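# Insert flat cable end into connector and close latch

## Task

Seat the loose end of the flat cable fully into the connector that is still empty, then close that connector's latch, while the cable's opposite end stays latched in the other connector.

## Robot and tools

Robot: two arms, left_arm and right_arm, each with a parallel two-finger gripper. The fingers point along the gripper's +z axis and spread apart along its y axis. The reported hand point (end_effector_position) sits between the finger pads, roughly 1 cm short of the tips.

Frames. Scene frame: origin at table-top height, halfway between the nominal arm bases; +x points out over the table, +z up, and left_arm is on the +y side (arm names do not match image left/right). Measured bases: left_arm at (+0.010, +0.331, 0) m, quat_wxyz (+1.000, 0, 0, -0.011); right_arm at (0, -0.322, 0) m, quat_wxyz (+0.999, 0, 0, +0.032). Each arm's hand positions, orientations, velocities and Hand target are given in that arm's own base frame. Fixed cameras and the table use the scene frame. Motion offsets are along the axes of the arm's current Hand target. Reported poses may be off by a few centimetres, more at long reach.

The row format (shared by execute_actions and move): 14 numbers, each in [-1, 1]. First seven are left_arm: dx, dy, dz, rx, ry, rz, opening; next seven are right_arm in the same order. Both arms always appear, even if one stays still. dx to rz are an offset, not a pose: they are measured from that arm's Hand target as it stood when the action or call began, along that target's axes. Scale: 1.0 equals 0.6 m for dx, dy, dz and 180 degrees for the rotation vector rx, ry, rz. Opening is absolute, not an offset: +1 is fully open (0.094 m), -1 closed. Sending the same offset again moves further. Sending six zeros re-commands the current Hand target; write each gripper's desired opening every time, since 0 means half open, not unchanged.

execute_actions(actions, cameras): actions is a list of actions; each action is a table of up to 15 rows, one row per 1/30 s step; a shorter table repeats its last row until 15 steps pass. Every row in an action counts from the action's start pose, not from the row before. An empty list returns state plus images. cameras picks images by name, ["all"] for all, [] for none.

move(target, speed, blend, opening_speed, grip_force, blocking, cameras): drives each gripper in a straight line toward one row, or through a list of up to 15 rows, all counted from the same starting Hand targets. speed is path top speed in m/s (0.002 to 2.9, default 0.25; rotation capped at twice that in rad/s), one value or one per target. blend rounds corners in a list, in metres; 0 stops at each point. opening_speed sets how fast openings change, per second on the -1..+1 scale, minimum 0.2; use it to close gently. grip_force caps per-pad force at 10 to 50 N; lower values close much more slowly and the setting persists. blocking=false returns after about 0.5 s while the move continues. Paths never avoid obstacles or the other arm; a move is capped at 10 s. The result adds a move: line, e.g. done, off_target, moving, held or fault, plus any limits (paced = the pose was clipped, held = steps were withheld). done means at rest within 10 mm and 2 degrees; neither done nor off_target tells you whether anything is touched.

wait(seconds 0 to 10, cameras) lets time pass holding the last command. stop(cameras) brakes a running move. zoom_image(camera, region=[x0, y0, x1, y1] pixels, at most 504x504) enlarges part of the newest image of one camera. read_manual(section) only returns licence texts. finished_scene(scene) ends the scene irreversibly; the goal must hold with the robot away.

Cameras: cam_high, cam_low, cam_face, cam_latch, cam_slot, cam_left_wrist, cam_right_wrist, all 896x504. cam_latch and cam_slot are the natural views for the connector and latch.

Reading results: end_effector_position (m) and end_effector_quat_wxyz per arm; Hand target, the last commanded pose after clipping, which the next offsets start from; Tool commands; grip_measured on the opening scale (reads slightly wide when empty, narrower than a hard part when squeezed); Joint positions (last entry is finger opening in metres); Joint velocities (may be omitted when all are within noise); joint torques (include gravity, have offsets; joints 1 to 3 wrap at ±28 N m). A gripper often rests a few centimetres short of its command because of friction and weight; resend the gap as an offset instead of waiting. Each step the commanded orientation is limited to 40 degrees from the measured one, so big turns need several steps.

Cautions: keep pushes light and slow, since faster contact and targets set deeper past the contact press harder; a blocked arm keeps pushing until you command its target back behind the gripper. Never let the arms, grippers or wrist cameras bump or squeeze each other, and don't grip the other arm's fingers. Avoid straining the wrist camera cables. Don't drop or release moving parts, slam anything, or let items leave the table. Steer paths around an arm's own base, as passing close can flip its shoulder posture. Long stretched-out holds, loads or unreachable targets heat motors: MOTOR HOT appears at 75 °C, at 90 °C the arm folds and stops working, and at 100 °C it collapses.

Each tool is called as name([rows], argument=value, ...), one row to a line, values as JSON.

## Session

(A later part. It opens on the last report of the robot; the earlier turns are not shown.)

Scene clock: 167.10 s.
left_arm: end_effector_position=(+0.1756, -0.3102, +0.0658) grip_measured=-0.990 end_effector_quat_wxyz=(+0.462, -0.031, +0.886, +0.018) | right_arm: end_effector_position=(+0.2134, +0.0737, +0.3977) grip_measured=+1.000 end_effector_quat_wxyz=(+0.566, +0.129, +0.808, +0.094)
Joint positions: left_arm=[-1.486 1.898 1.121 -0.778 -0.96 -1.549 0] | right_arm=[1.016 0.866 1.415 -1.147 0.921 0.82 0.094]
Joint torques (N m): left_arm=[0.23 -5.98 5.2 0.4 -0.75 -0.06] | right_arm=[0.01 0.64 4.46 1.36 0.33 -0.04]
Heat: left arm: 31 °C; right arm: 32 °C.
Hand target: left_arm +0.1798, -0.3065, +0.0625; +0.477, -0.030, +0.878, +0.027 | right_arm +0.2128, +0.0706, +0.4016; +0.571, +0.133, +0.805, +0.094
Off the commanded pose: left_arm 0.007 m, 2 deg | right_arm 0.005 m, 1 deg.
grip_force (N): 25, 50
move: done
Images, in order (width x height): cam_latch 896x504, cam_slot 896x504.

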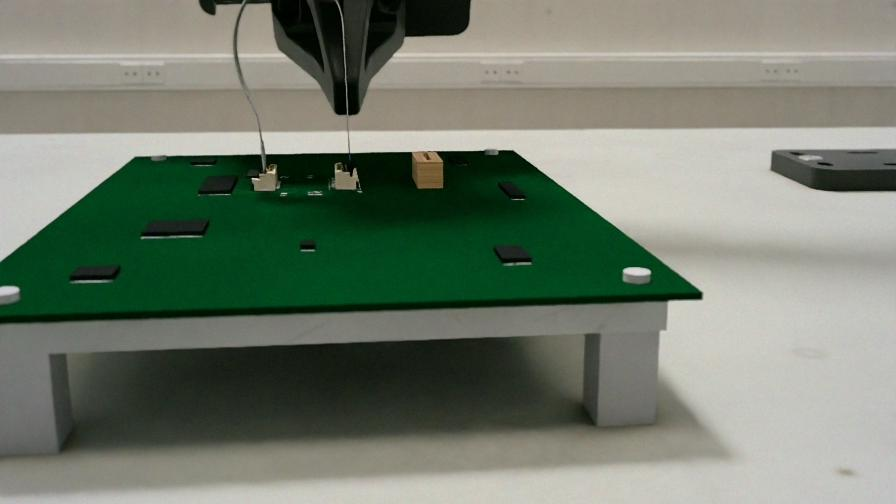

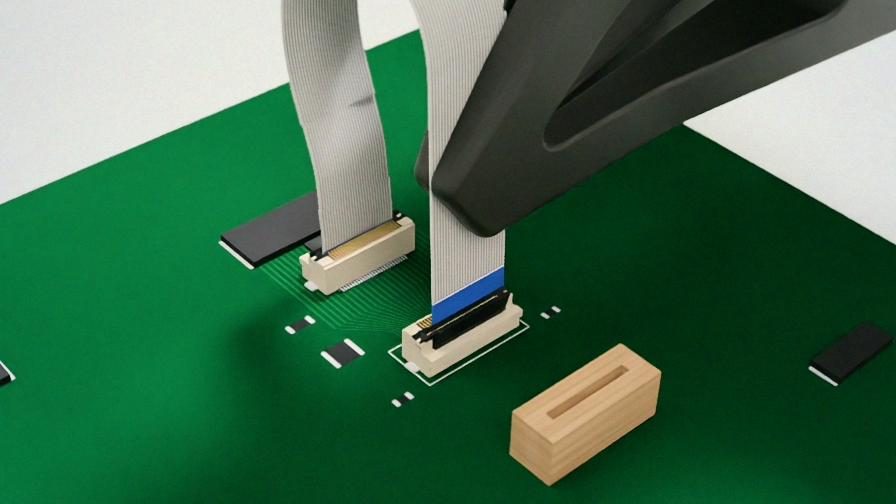

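move(target=[0.00004,-0.0013,-0.00009,0.0009,0.00012,-0.0013,-1,0,0,0,0,0,0,1], speed=0.03, cameras=["cam_latch","cam_slot"])

zoom_image(camera="cam_latch", region=[325, 130, 375, 200])

zoom_image(camera="cam_slot", region=[390, 200, 540, 390])

Scene clock: 169.27 s.
left_arm: end_effector_position=(+0.1756, -0.3111, +0.0658) grip_measured=-0.990 end_effector_quat_wxyz=(+0.462, -0.032, +0.886, +0.016) | right_arm: end_effector_position=(+0.2134, +0.0737, +0.3977) grip_measured=+1.000 end_effector_quat_wxyz=(+0.566, +0.129, +0.808, +0.094)
Joint positions: left_arm=[-1.486 1.898 1.121 -0.773 -0.96 -1.549 0] | right_arm=[1.016 0.866 1.415 -1.147 0.921 0.82 0.094]
Joint torques (N m): left_arm=[0.28 -6 5.11 0.45 -0.75 -0.05] | right_arm=[0.01 0.66 4.45 1.36 0.34 -0.03]
Heat: left arm: 31 °C; right arm: 32 °C.
Hand target: left_arm +0.1798, -0.3073, +0.0625; +0.477, -0.031, +0.878, +0.025 | right_arm +0.2128, +0.0706, +0.4016; +0.571, +0.133, +0.805, +0.094
Off the commanded pose: left_arm 0.007 m, 2 deg | right_arm 0.005 m, 1 deg.
grip_force (N): 25, 50
move: done
Images, in order (width x height): cam_latch 896x504, cam_slot 896x504.

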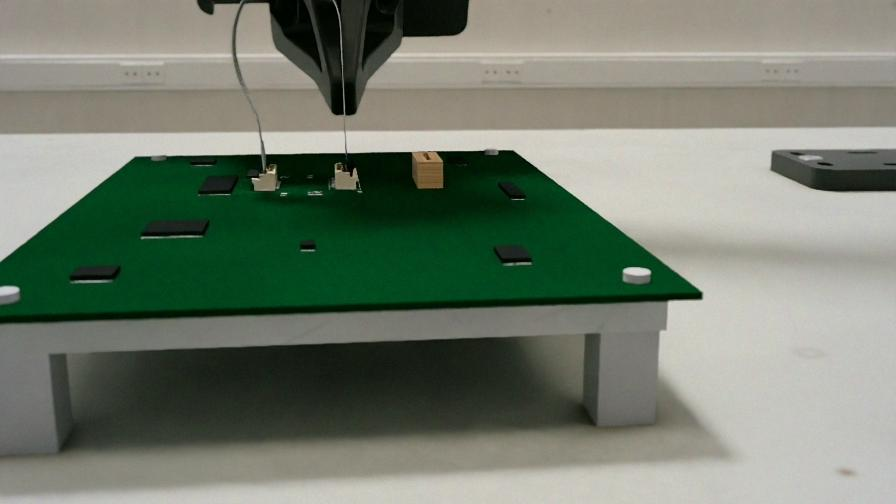

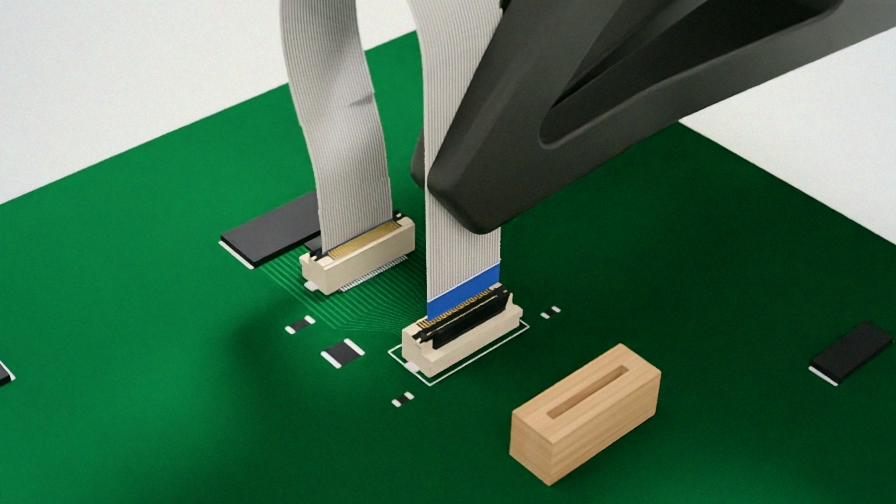

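Scaled by 7.200 from the camera's 896x504 image, which has a finer 1280x720 frame.

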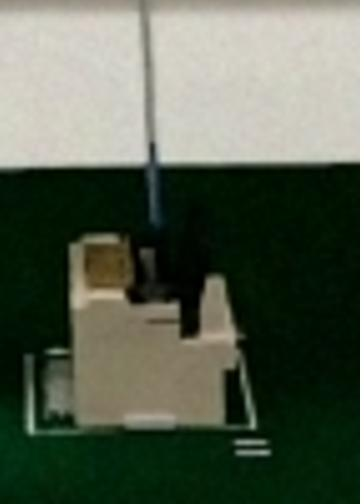

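Scaled by 2.653 from the camera's 896x504 image, which has a finer 1280x720 frame.

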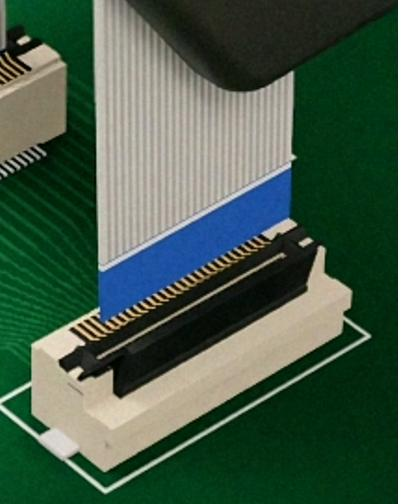

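move(target=[0.00488,-0.00006,0.00317,0,0,0,-1,0,0,0,0,0,0,1], speed=0.02, cameras=["cam_latch","cam_slot"])

zoom_image(camera="cam_latch", region=[325, 130, 375, 200])

zoom_image(camera="cam_slot", region=[390, 200, 540, 390])

Scene clock: 173.57 s.
left_arm: end_effector_position=(+0.1760, -0.3111, +0.0628) grip_measured=-0.990 end_effector_quat_wxyz=(+0.463, -0.032, +0.886, +0.016) | right_arm: end_effector_position=(+0.2134, +0.0737, +0.3977) grip_measured=+1.000 end_effector_quat_wxyz=(+0.566, +0.129, +0.808, +0.094)
Joint positions: left_arm=[-1.486 1.906 1.114 -0.76 -0.963 -1.549 0] | right_arm=[1.016 0.866 1.415 -1.147 0.921 0.82 0.094]
Joint torques (N m): left_arm=[0.27 -6.08 5.07 0.41 -0.7 -0.06] | right_arm=[0.01 0.66 4.46 1.36 0.34 -0.03]
Heat: left arm: 31 °C; right arm: 32 °C.
Hand target: left_arm +0.1798, -0.3072, +0.0589; +0.477, -0.031, +0.878, +0.025 | right_arm +0.2128, +0.0706, +0.4016; +0.571, +0.133, +0.805, +0.094
Off the commanded pose: left_arm 0.007 m, 2 deg | right_arm 0.005 m, 1 deg.
grip_force (N): 25, 50
move: done
Images, in order (width x height): cam_latch 896x504, cam_slot 896x504.

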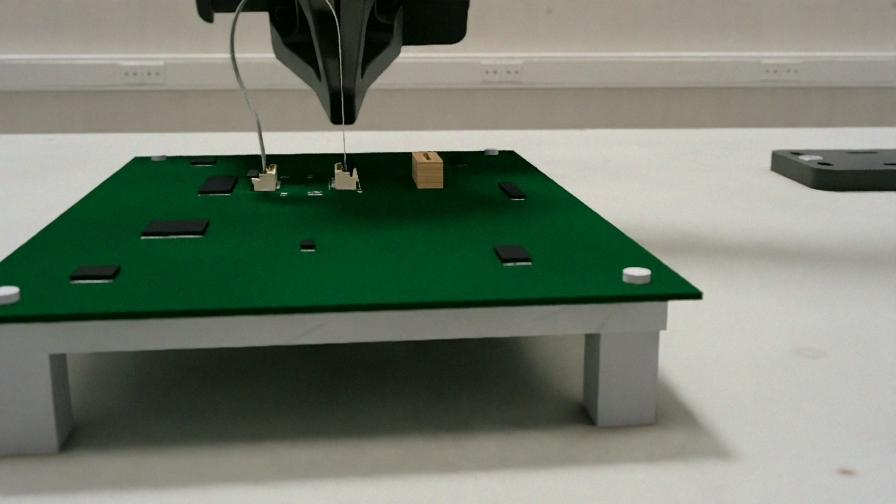

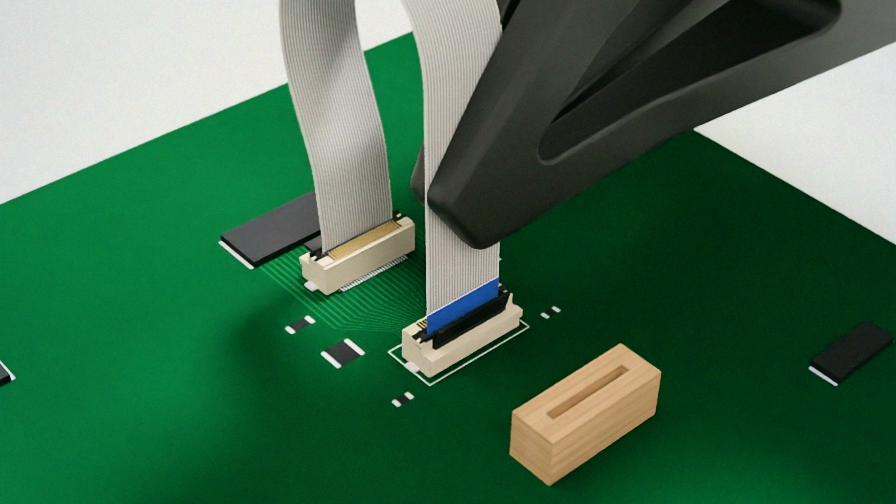

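Scaled by 7.200 from the camera's 896x504 image, which has a finer 1280x720 frame.

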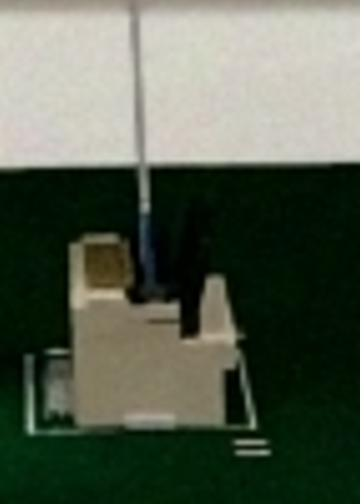

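Scaled by 2.653 from the camera's 896x504 image, which has a finer 1280x720 frame.

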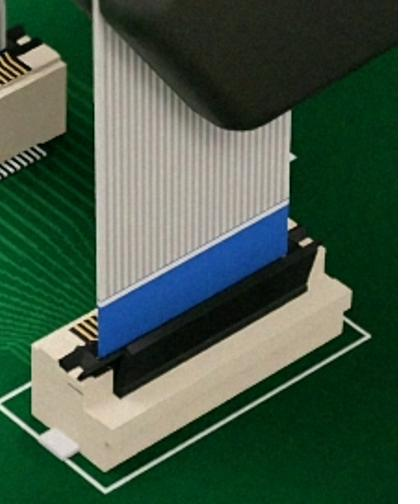

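move(target=[0.00488,-0.00006,0.00317,0,0,0,-1,0,0,0,0,0,0,1], speed=0.02, cameras=["cam_latch","cam_slot"])

zoom_image(camera="cam_latch", region=[325, 130, 375, 200])

zoom_image(camera="cam_slot", region=[390, 200, 540, 390])

Scene clock: 176.83 s.
left_arm: end_effector_position=(+0.1761, -0.3109, +0.0592) grip_measured=-0.990 end_effector_quat_wxyz=(+0.463, -0.032, +0.885, +0.017) | right_arm: end_effector_position=(+0.2134, +0.0737, +0.3977) grip_measured=+1.000 end_effector_quat_wxyz=(+0.566, +0.129, +0.808, +0.094)
Joint positions: left_arm=[-1.486 1.914 1.108 -0.748 -0.964 -1.549 0] | right_arm=[1.016 0.866 1.415 -1.147 0.921 0.82 0.094]
Joint torques (N m): left_arm=[0.38 -6 4.96 0.39 -0.69 -0.03] | right_arm=[-0.01 0.65 4.48 1.36 0.34 -0.04]
Heat: left arm: 31 °C; right arm: 32 °C.
Hand target: left_arm +0.1798, -0.3072, +0.0554; +0.477, -0.031, +0.878, +0.025 | right_arm +0.2128, +0.0706, +0.4016; +0.571, +0.133, +0.805, +0.094
Off the commanded pose: left_arm 0.007 m, 2 deg | right_arm 0.005 m, 1 deg.
grip_force (N): 25, 50
move: done
Images, in order (width x height): cam_latch 896x504, cam_slot 896x504.

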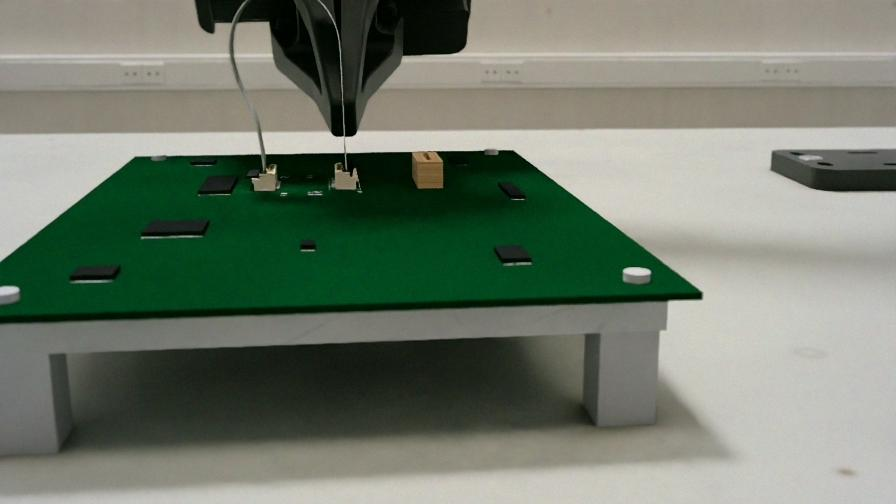

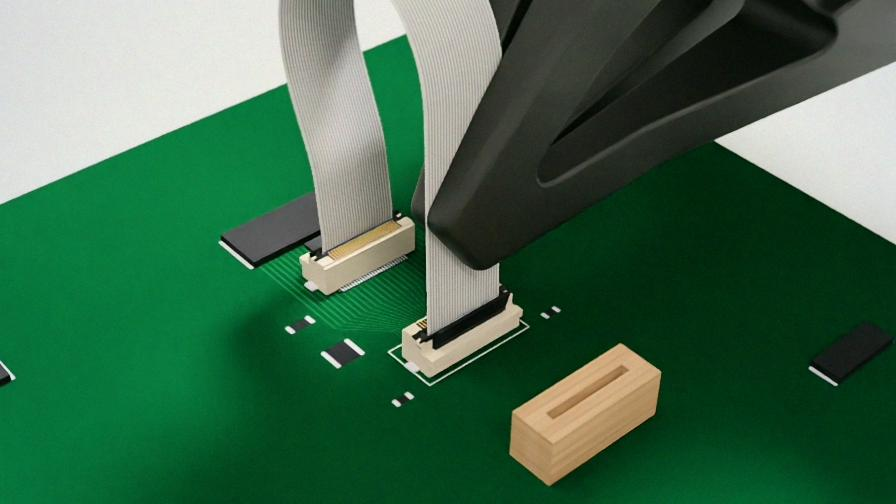

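Scaled by 7.200 from the camera's 896x504 image, which has a finer 1280x720 frame.

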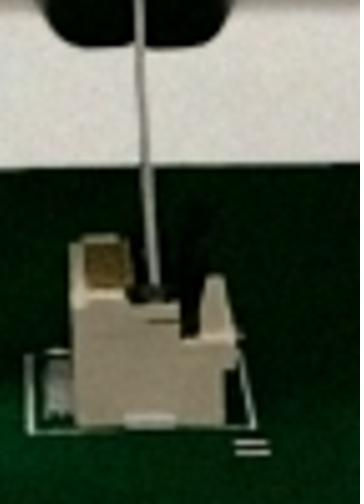

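Scaled by 2.653 from the camera's 896x504 image, which has a finer 1280x720 frame.

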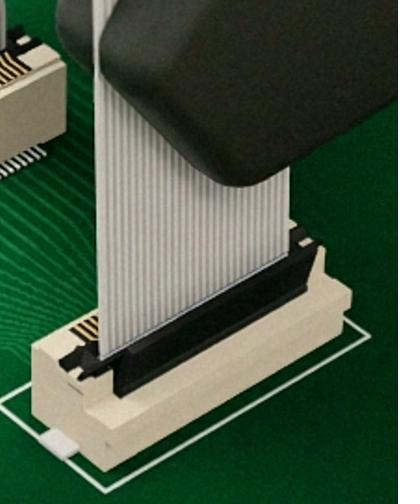

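move(target=[0.0035,-0.00006,0.00226,0,0,0,-1,0,0,0,0,0,0,1], speed=0.02, cameras=["cam_slot"])

zoom_image(camera="cam_slot", region=[390, 200, 540, 390])

Scene clock: 178.23 s.
left_arm: end_effector_position=(+0.1765, -0.3112, +0.0590) grip_measured=-0.990 end_effector_quat_wxyz=(+0.465, -0.032, +0.884, +0.017) | right_arm: end_effector_position=(+0.2134, +0.0737, +0.3977) grip_measured=+1.000 end_effector_quat_wxyz=(+0.566, +0.129, +0.808, +0.094)
Joint positions: left_arm=[-1.486 1.916 1.108 -0.745 -0.968 -1.549 0] | right_arm=[1.016 0.866 1.415 -1.147 0.921 0.82 0.094]
Joint torques (N m): left_arm=[0.34 -5.91 4.68 0.46 -0.67 -0.05] | right_arm=[0.01 0.64 4.45 1.36 0.33 -0.03]
Heat: left arm: 31 °C; right arm: 32 °C.
Hand target: left_arm +0.1798, -0.3072, +0.0529; +0.477, -0.031, +0.878, +0.025 | right_arm +0.2128, +0.0706, +0.4016; +0.571, +0.133, +0.805, +0.094
Off the commanded pose: left_arm 0.008 m, 2 deg | right_arm 0.005 m, 1 deg.
grip_force (N): 25, 50
move: done
Images, in order (width x height): cam_slot 896x504.

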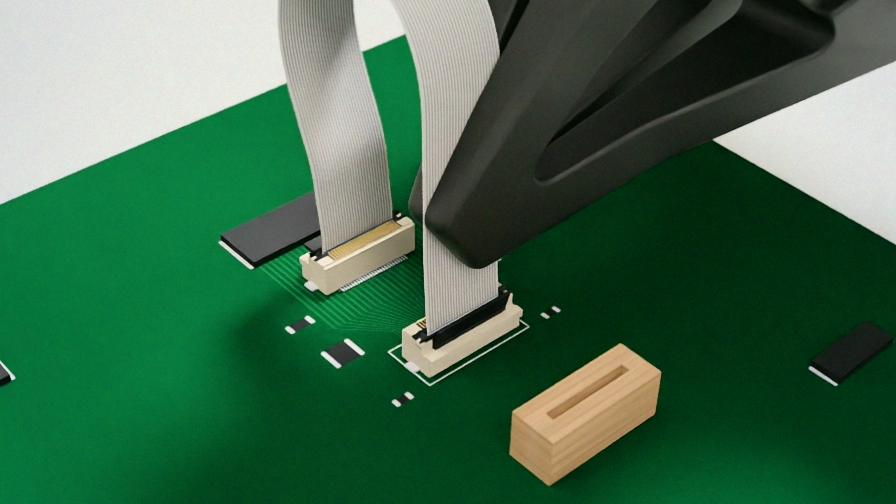

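Scaled by 2.653 from the camera's 896x504 image, which has a finer 1280x720 frame.

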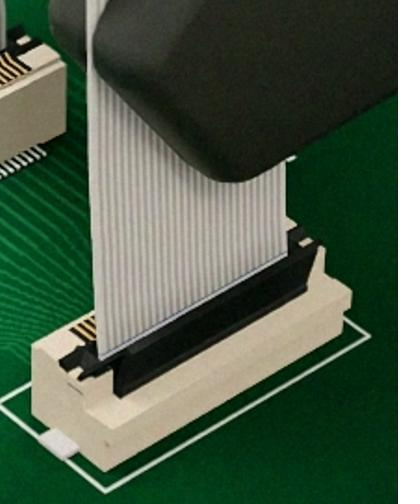

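zoom_image(camera="cam_slot", region=[290, 190, 430, 300])

Scaled by 3.600 from the camera's 896x504 image, which has a finer 1280x720 frame.

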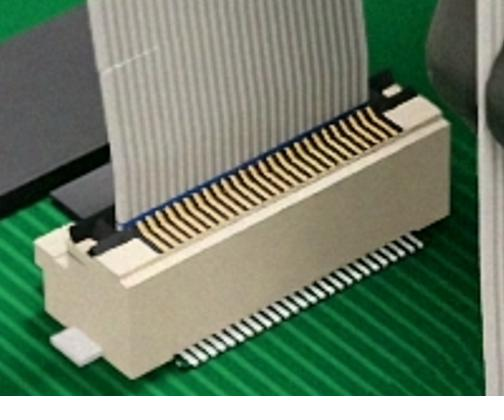

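move(target=[0.0035,-0.00006,0.00226,0,0,0,-1,0,0,0,0,0,0,1], speed=0.02, cameras=["cam_slot","cam_latch"])

zoom_image(camera="cam_slot", region=[390, 270, 540, 390])

zoom_image(camera="cam_latch", region=[325, 130, 375, 200])

zoom_image(camera="cam_latch", region=[240, 130, 290, 200])

Scene clock: 189.43 s.
left_arm: end_effector_position=(+0.1765, -0.3112, +0.0587) grip_measured=-0.990 end_effector_quat_wxyz=(+0.467, -0.032, +0.884, +0.016) | right_arm: end_effector_position=(+0.2134, +0.0737, +0.3977) grip_measured=+1.000 end_effector_quat_wxyz=(+0.566, +0.129, +0.808, +0.094)
Joint positions: left_arm=[-1.487 1.916 1.105 -0.739 -0.971 -1.549 0] | right_arm=[1.016 0.866 1.415 -1.147 0.921 0.82 0.094]
Joint torques (N m): left_arm=[0.27 -5.52 4.51 0.53 -0.63 -0.04] | right_arm=[-0.01 0.65 4.46 1.36 0.34 -0.03]
Heat: left arm: 31 °C; right arm: 32 °C.
Hand target: left_arm +0.1797, -0.3072, +0.0503; +0.477, -0.031, +0.878, +0.025 | right_arm +0.2128, +0.0706, +0.4016; +0.571, +0.133, +0.805, +0.094
Off the commanded pose: left_arm 0.010 m, 2 deg | right_arm 0.005 m, 1 deg.
grip_force (N): 25, 50
move: done
Images, in order (width x height): cam_latch 896x504, cam_slot 896x504.

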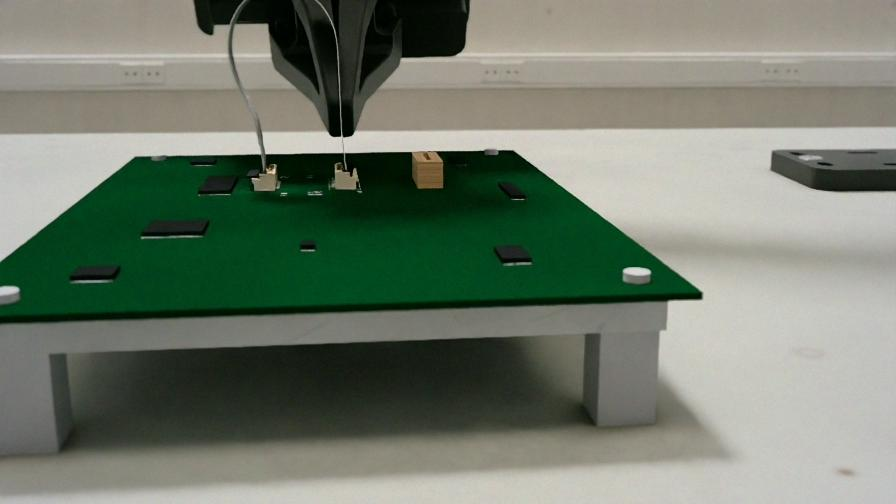

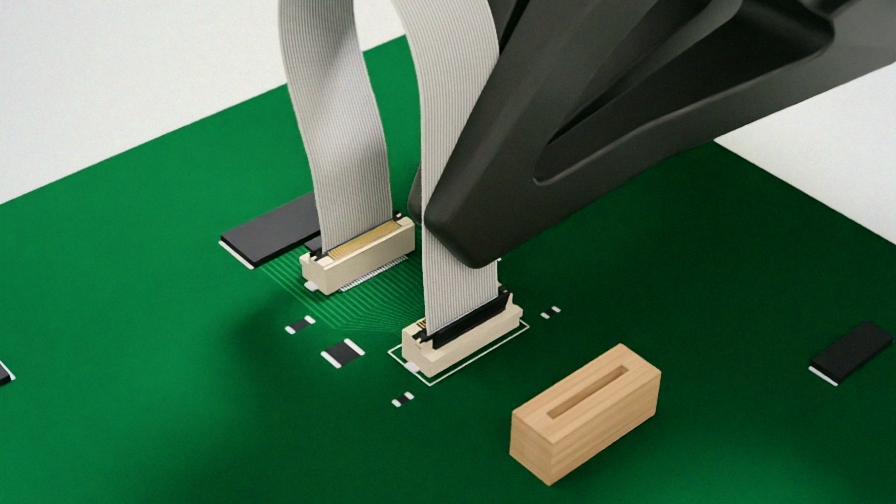

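Scaled by 3.360 from the camera's 896x504 image, which has a finer 1280x720 frame.

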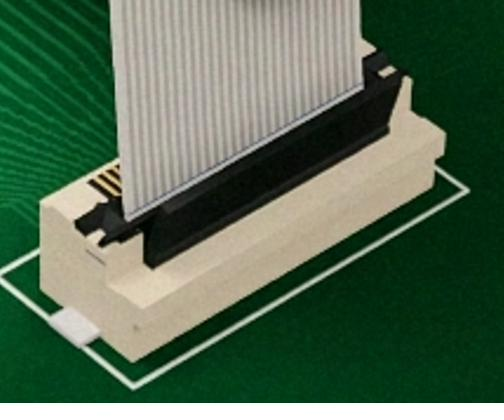

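Scaled by 7.200 from the camera's 896x504 image, which has a finer 1280x720 frame.

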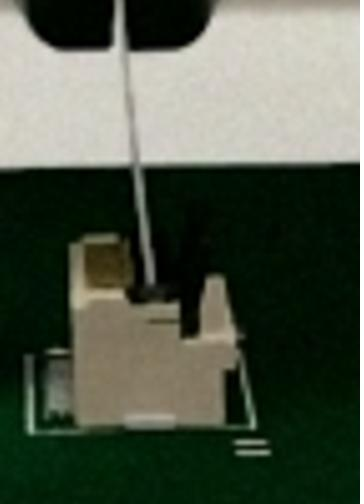

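Scaled by 7.200 from the camera's 896x504 image, which has a finer 1280x720 frame.

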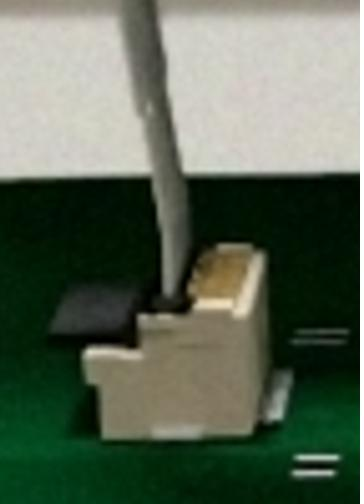

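move(target=[0,0,0,0,0,0,-0.9,0,0,0,0,0,0,1], speed=0.02, opening_speed=0.2, cameras=["cam_slot","cam_latch"])

zoom_image(camera="cam_slot", region=[390, 200, 540, 390])

zoom_image(camera="cam_latch", region=[310, 80, 390, 200])

Scene clock: 205.97 s.
left_arm: end_effector_position=(+0.1767, -0.3125, +0.0559) grip_measured=-0.902 end_effector_quat_wxyz=(+0.467, -0.033, +0.884, +0.015) | right_arm: end_effector_position=(+0.2134, +0.0737, +0.3977) grip_measured=+1.000 end_effector_quat_wxyz=(+0.566, +0.129, +0.808, +0.094)
Joint positions: left_arm=[-1.487 1.925 1.105 -0.728 -0.971 -1.549 0.005] | right_arm=[1.016 0.866 1.415 -1.147 0.921 0.82 0.094]
Joint torques (N m): left_arm=[0.53 -6.15 4.62 0.47 -0.62 -0.07] | right_arm=[-0.01 0.66 4.45 1.36 0.34 -0.04]
Heat: left arm: 31 °C; right arm: 32 °C.
Hand target: left_arm +0.1798, -0.3072, +0.0504; +0.477, -0.031, +0.878, +0.025 | right_arm +0.2128, +0.0706, +0.4016; +0.571, +0.133, +0.805, +0.094
Off the commanded pose: left_arm 0.008 m, 2 deg | right_arm 0.005 m, 1 deg.
grip_force (N): 25, 50
move: done
Images, in order (width x height): cam_latch 896x504, cam_slot 896x504.

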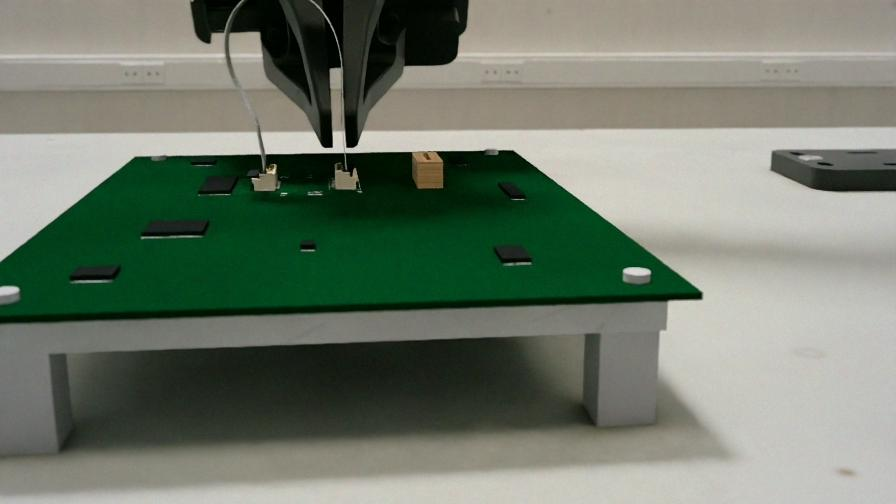

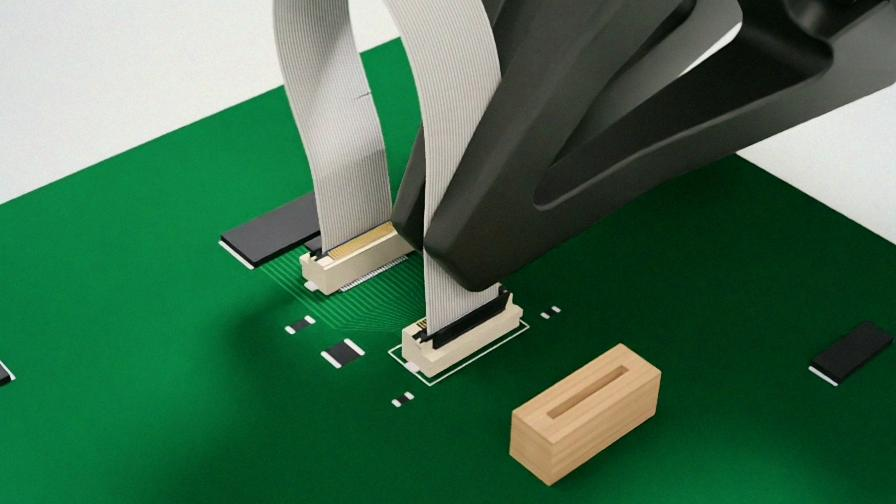

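Scaled by 2.653 from the camera's 896x504 image, which has a finer 1280x720 frame.

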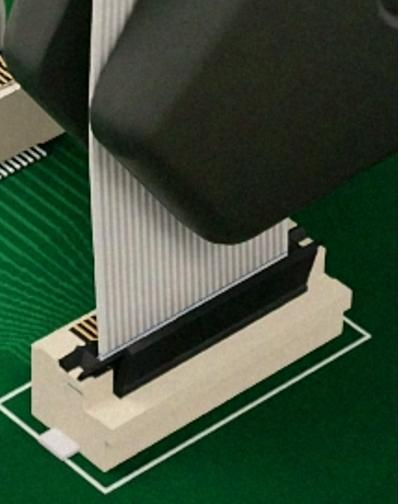

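Scaled by 4.200 from the camera's 896x504 image, which has a finer 1280x720 frame.

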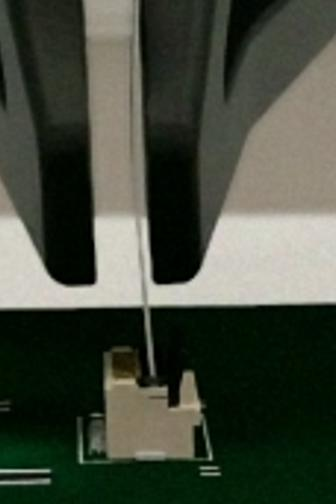

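move(target=[0.00252,0.00254,0.00189,-0.00139,-0.0002,0.00213,-0.9,0,0,0,0,0,0,1], speed=0.02, cameras=["cam_slot","cam_latch"])

zoom_image(camera="cam_slot", region=[390, 200, 540, 390])

zoom_image(camera="cam_latch", region=[310, 80, 390, 200])

Scene clock: 208.63 s.
left_arm: end_effector_position=(+0.1764, -0.3101, +0.0541) grip_measured=-0.902 end_effector_quat_wxyz=(+0.466, -0.031, +0.884, +0.018) | right_arm: end_effector_position=(+0.2134, +0.0737, +0.3977) grip_measured=+1.000 end_effector_quat_wxyz=(+0.566, +0.129, +0.808, +0.094)
Joint positions: left_arm=[-1.487 1.925 1.096 -0.727 -0.971 -1.549 0.005] | right_arm=[1.016 0.866 1.415 -1.147 0.921 0.82 0.094]
Joint torques (N m): left_arm=[0.44 -5.81 4.97 0.42 -0.6 -0.07] | right_arm=[-0.01 0.66 4.46 1.36 0.34 -0.03]
Heat: left arm: 31 °C; right arm: 32 °C.
Hand target: left_arm +0.1798, -0.3057, +0.0486; +0.477, -0.029, +0.878, +0.028 | right_arm +0.2128, +0.0706, +0.4016; +0.571, +0.133, +0.805, +0.094
Off the commanded pose: left_arm 0.008 m, 2 deg | right_arm 0.005 m, 1 deg.
grip_force (N): 25, 50
move: done
Images, in order (width x height): cam_latch 896x504, cam_slot 896x504.

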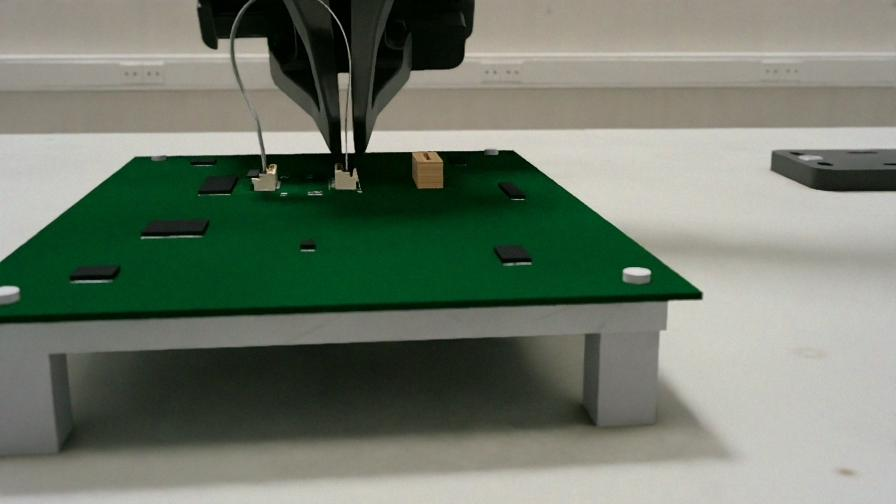

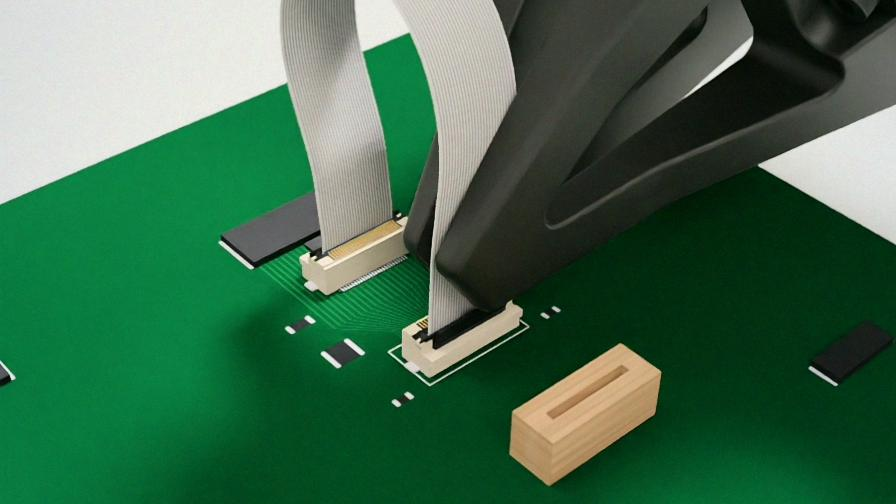

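Scaled by 2.653 from the camera's 896x504 image, which has a finer 1280x720 frame.

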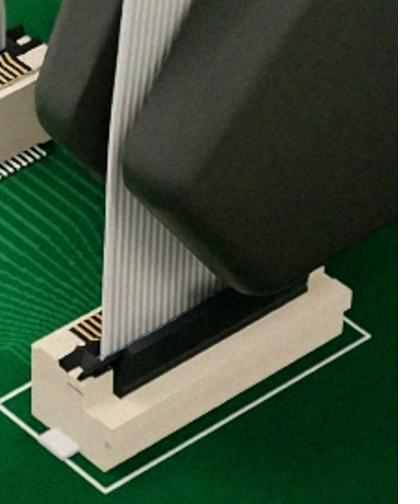

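Scaled by 4.200 from the camera's 896x504 image, which has a finer 1280x720 frame.

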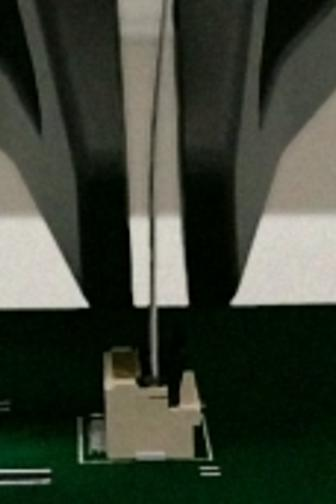

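move(target=[0.00281,-0.0007,0.00176,-0.00051,-0.00007,0.00079,-0.9,0,0,0,0,0,0,1], speed=0.02, cameras=["cam_slot","cam_latch"])

zoom_image(camera="cam_slot", region=[390, 200, 540, 390])

zoom_image(camera="cam_latch", region=[310, 80, 390, 200])

Scene clock: 214.70 s.
left_arm: end_effector_position=(+0.1764, -0.3098, +0.0510) grip_measured=-0.902 end_effector_quat_wxyz=(+0.466, -0.029, +0.884, +0.022) | right_arm: end_effector_position=(+0.2134, +0.0737, +0.3977) grip_measured=+1.000 end_effector_quat_wxyz=(+0.566, +0.129, +0.808, +0.094)
Joint positions: left_arm=[-1.487 1.936 1.096 -0.725 -0.971 -1.549 0.005] | right_arm=[1.016 0.866 1.415 -1.147 0.921 0.82 0.094]
Joint torques (N m): left_arm=[0.39 -6.15 5 0.41 -0.63 -0.04] | right_arm=[-0.01 0.65 4.46 1.36 0.33 -0.04]
Heat: left arm: 31 °C; right arm: 32 °C.
Hand target: left_arm +0.1798, -0.3061, +0.0466; +0.477, -0.028, +0.878, +0.030 | right_arm +0.2128, +0.0706, +0.4016; +0.571, +0.133, +0.805, +0.094
Off the commanded pose: left_arm 0.007 m, 2 deg | right_arm 0.005 m, 1 deg.
grip_force (N): 25, 50
move: done
Images, in order (width x height): cam_latch 896x504, cam_slot 896x504.

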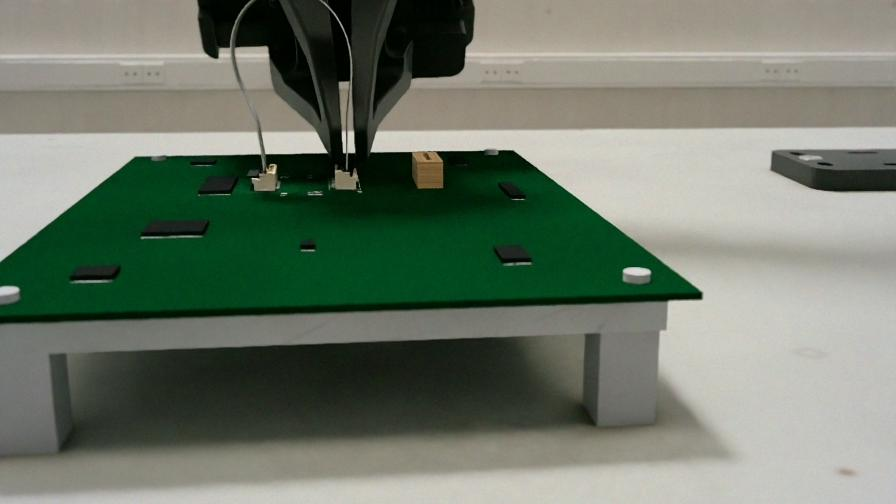

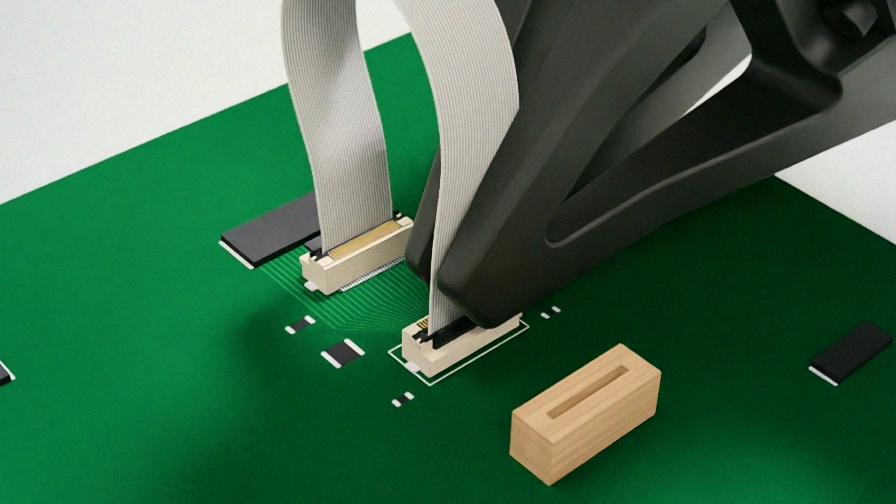

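Scaled by 2.653 from the camera's 896x504 image, which has a finer 1280x720 frame.

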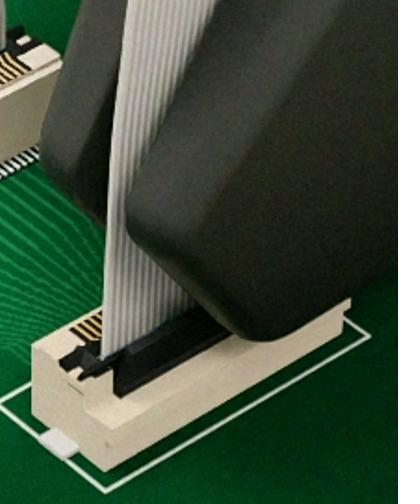

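Scaled by 4.200 from the camera's 896x504 image, which has a finer 1280x720 frame.

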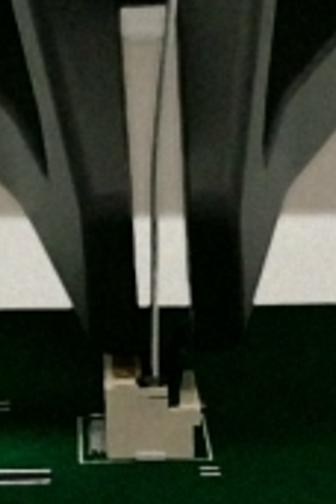

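move(target=[-0.00054,0.01528,0.00115,-0.0095,-0.00135,0.0146,-0.9,0,0,0,0,0,0,1], speed=0.02, cameras=["cam_slot","cam_latch"])

zoom_image(camera="cam_slot", region=[390, 200, 540, 390])

zoom_image(camera="cam_latch", region=[310, 80, 390, 200])

Scene clock: 220.37 s.
left_arm: end_effector_position=(+0.1763, -0.3087, +0.0509) grip_measured=-0.902 end_effector_quat_wxyz=(+0.466, -0.028, +0.884, +0.024) | right_arm: end_effector_position=(+0.2134, +0.0737, +0.3977) grip_measured=+1.000 end_effector_quat_wxyz=(+0.566, +0.129, +0.808, +0.094)
Joint positions: left_arm=[-1.487 1.936 1.096 -0.731 -0.971 -1.549 0.005] | right_arm=[1.016 0.866 1.415 -1.147 0.921 0.82 0.094]
Joint torques (N m): left_arm=[0.69 -6.05 4.86 0.1 -0.67 0.03] | right_arm=[0.01 0.66 4.46 1.36 0.33 -0.04]
Heat: left arm: 31 °C; right arm: 32 °C.
Hand target: left_arm +0.1798, -0.2969, +0.0467; +0.478, -0.015, +0.877, +0.054 | right_arm +0.2128, +0.0706, +0.4016; +0.571, +0.133, +0.805, +0.094
Off the commanded pose: left_arm 0.013 m, 4 deg | right_arm 0.005 m, 1 deg.
grip_force (N): 25, 50
move: off_target (left_arm)
Images, in order (width x height): cam_latch 896x504, cam_slot 896x504.

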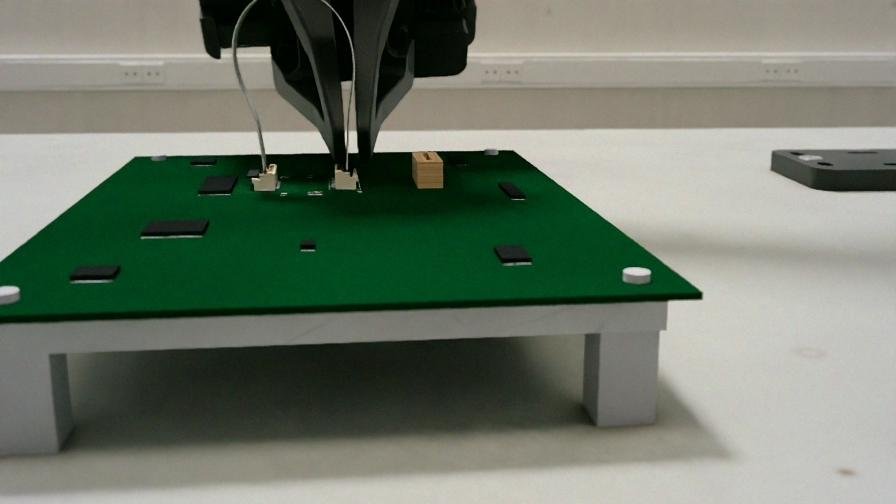

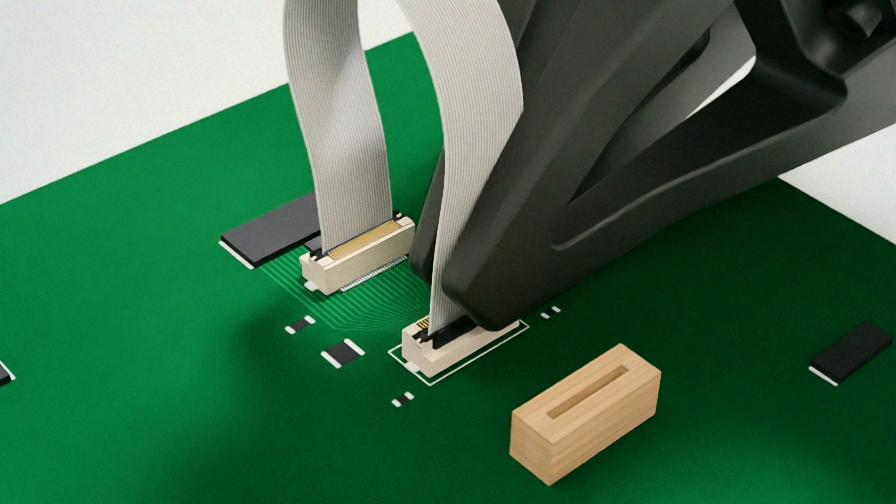

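Scaled by 2.653 from the camera's 896x504 image, which has a finer 1280x720 frame.

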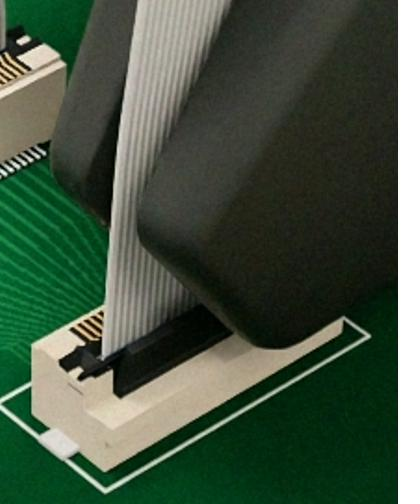

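Scaled by 4.200 from the camera's 896x504 image, which has a finer 1280x720 frame.

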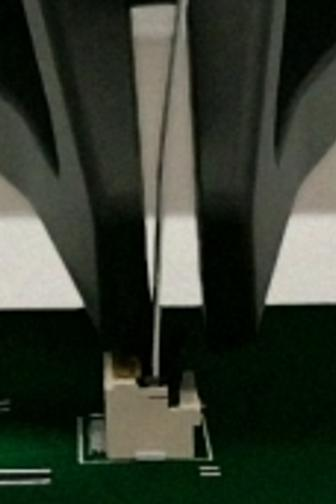

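move(target=[-0.00054,0.01528,0.00115,-0.0095,-0.00135,0.0146,-0.9,0,0,0,0,0,0,1], speed=0.03, cameras=["cam_slot","cam_latch"])

zoom_image(camera="cam_slot", region=[390, 200, 540, 390])

zoom_image(camera="cam_latch", region=[310, 80, 390, 200])

Scene clock: 224.77 s.
left_arm: end_effector_position=(+0.1762, -0.3075, +0.0510) grip_measured=-0.902 end_effector_quat_wxyz=(+0.466, -0.026, +0.884, +0.028) | right_arm: end_effector_position=(+0.2134, +0.0737, +0.3977) grip_measured=+1.000 end_effector_quat_wxyz=(+0.566, +0.129, +0.808, +0.094)
Joint positions: left_arm=[-1.487 1.936 1.096 -0.738 -0.971 -1.549 0.005] | right_arm=[1.016 0.866 1.415 -1.147 0.921 0.82 0.094]
Joint torques (N m): left_arm=[0.69 -6.08 4.7 -0.31 -0.67 0.07] | right_arm=[0.01 0.65 4.46 1.36 0.33 -0.04]
Heat: left arm: 31 °C; right arm: 32 °C.
Hand target: left_arm +0.1799, -0.2878, +0.0473; +0.478, -0.002, +0.875, +0.078 | right_arm +0.2128, +0.0706, +0.4016; +0.571, +0.133, +0.805, +0.094
Off the commanded pose: left_arm 0.020 m, 7 deg | right_arm 0.005 m, 1 deg.
grip_force (N): 25, 50
move: off_target (left_arm)
Images, in order (width x height): cam_latch 896x504, cam_slot 896x504.

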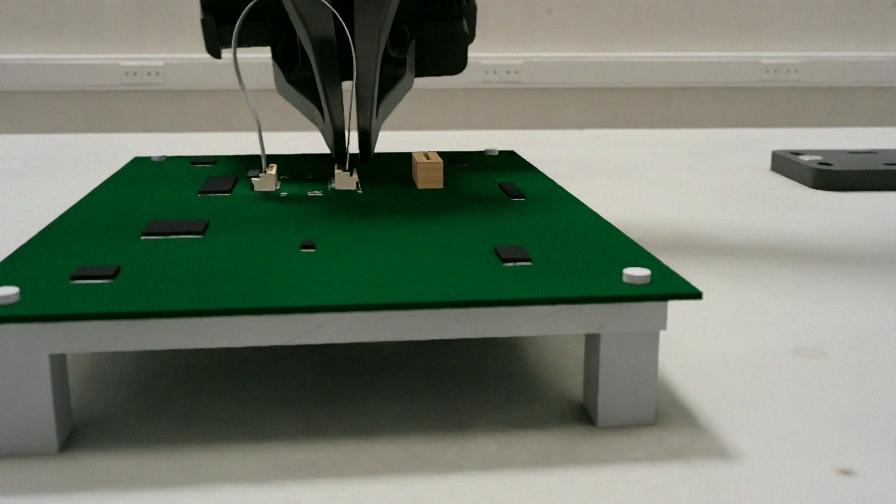

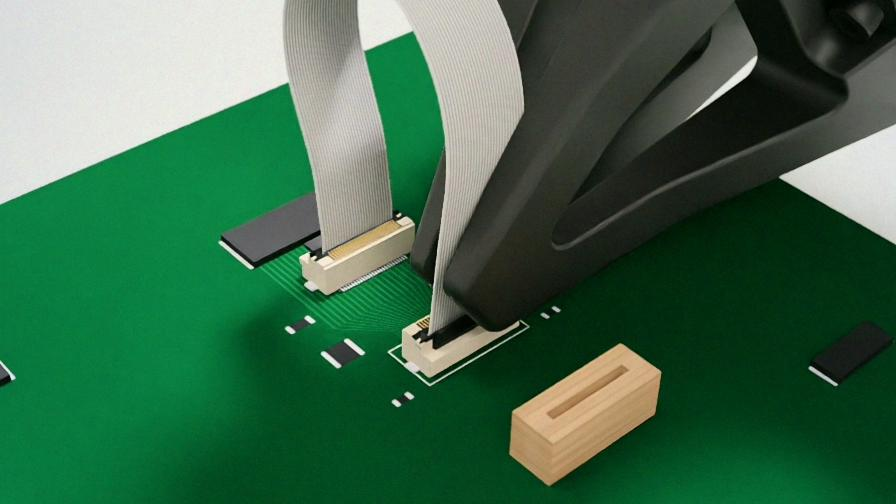

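Scaled by 2.653 from the camera's 896x504 image, which has a finer 1280x720 frame.

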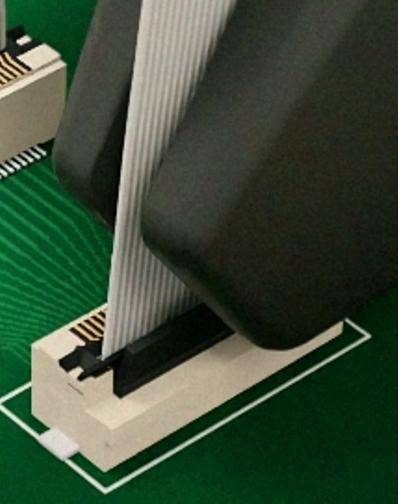

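Scaled by 4.200 from the camera's 896x504 image, which has a finer 1280x720 frame.

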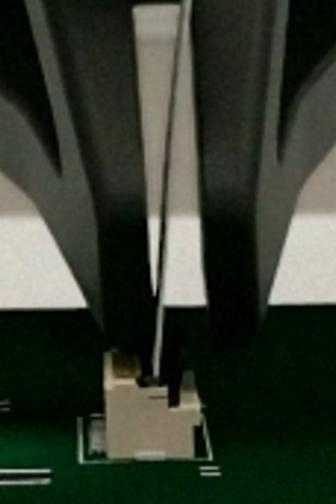

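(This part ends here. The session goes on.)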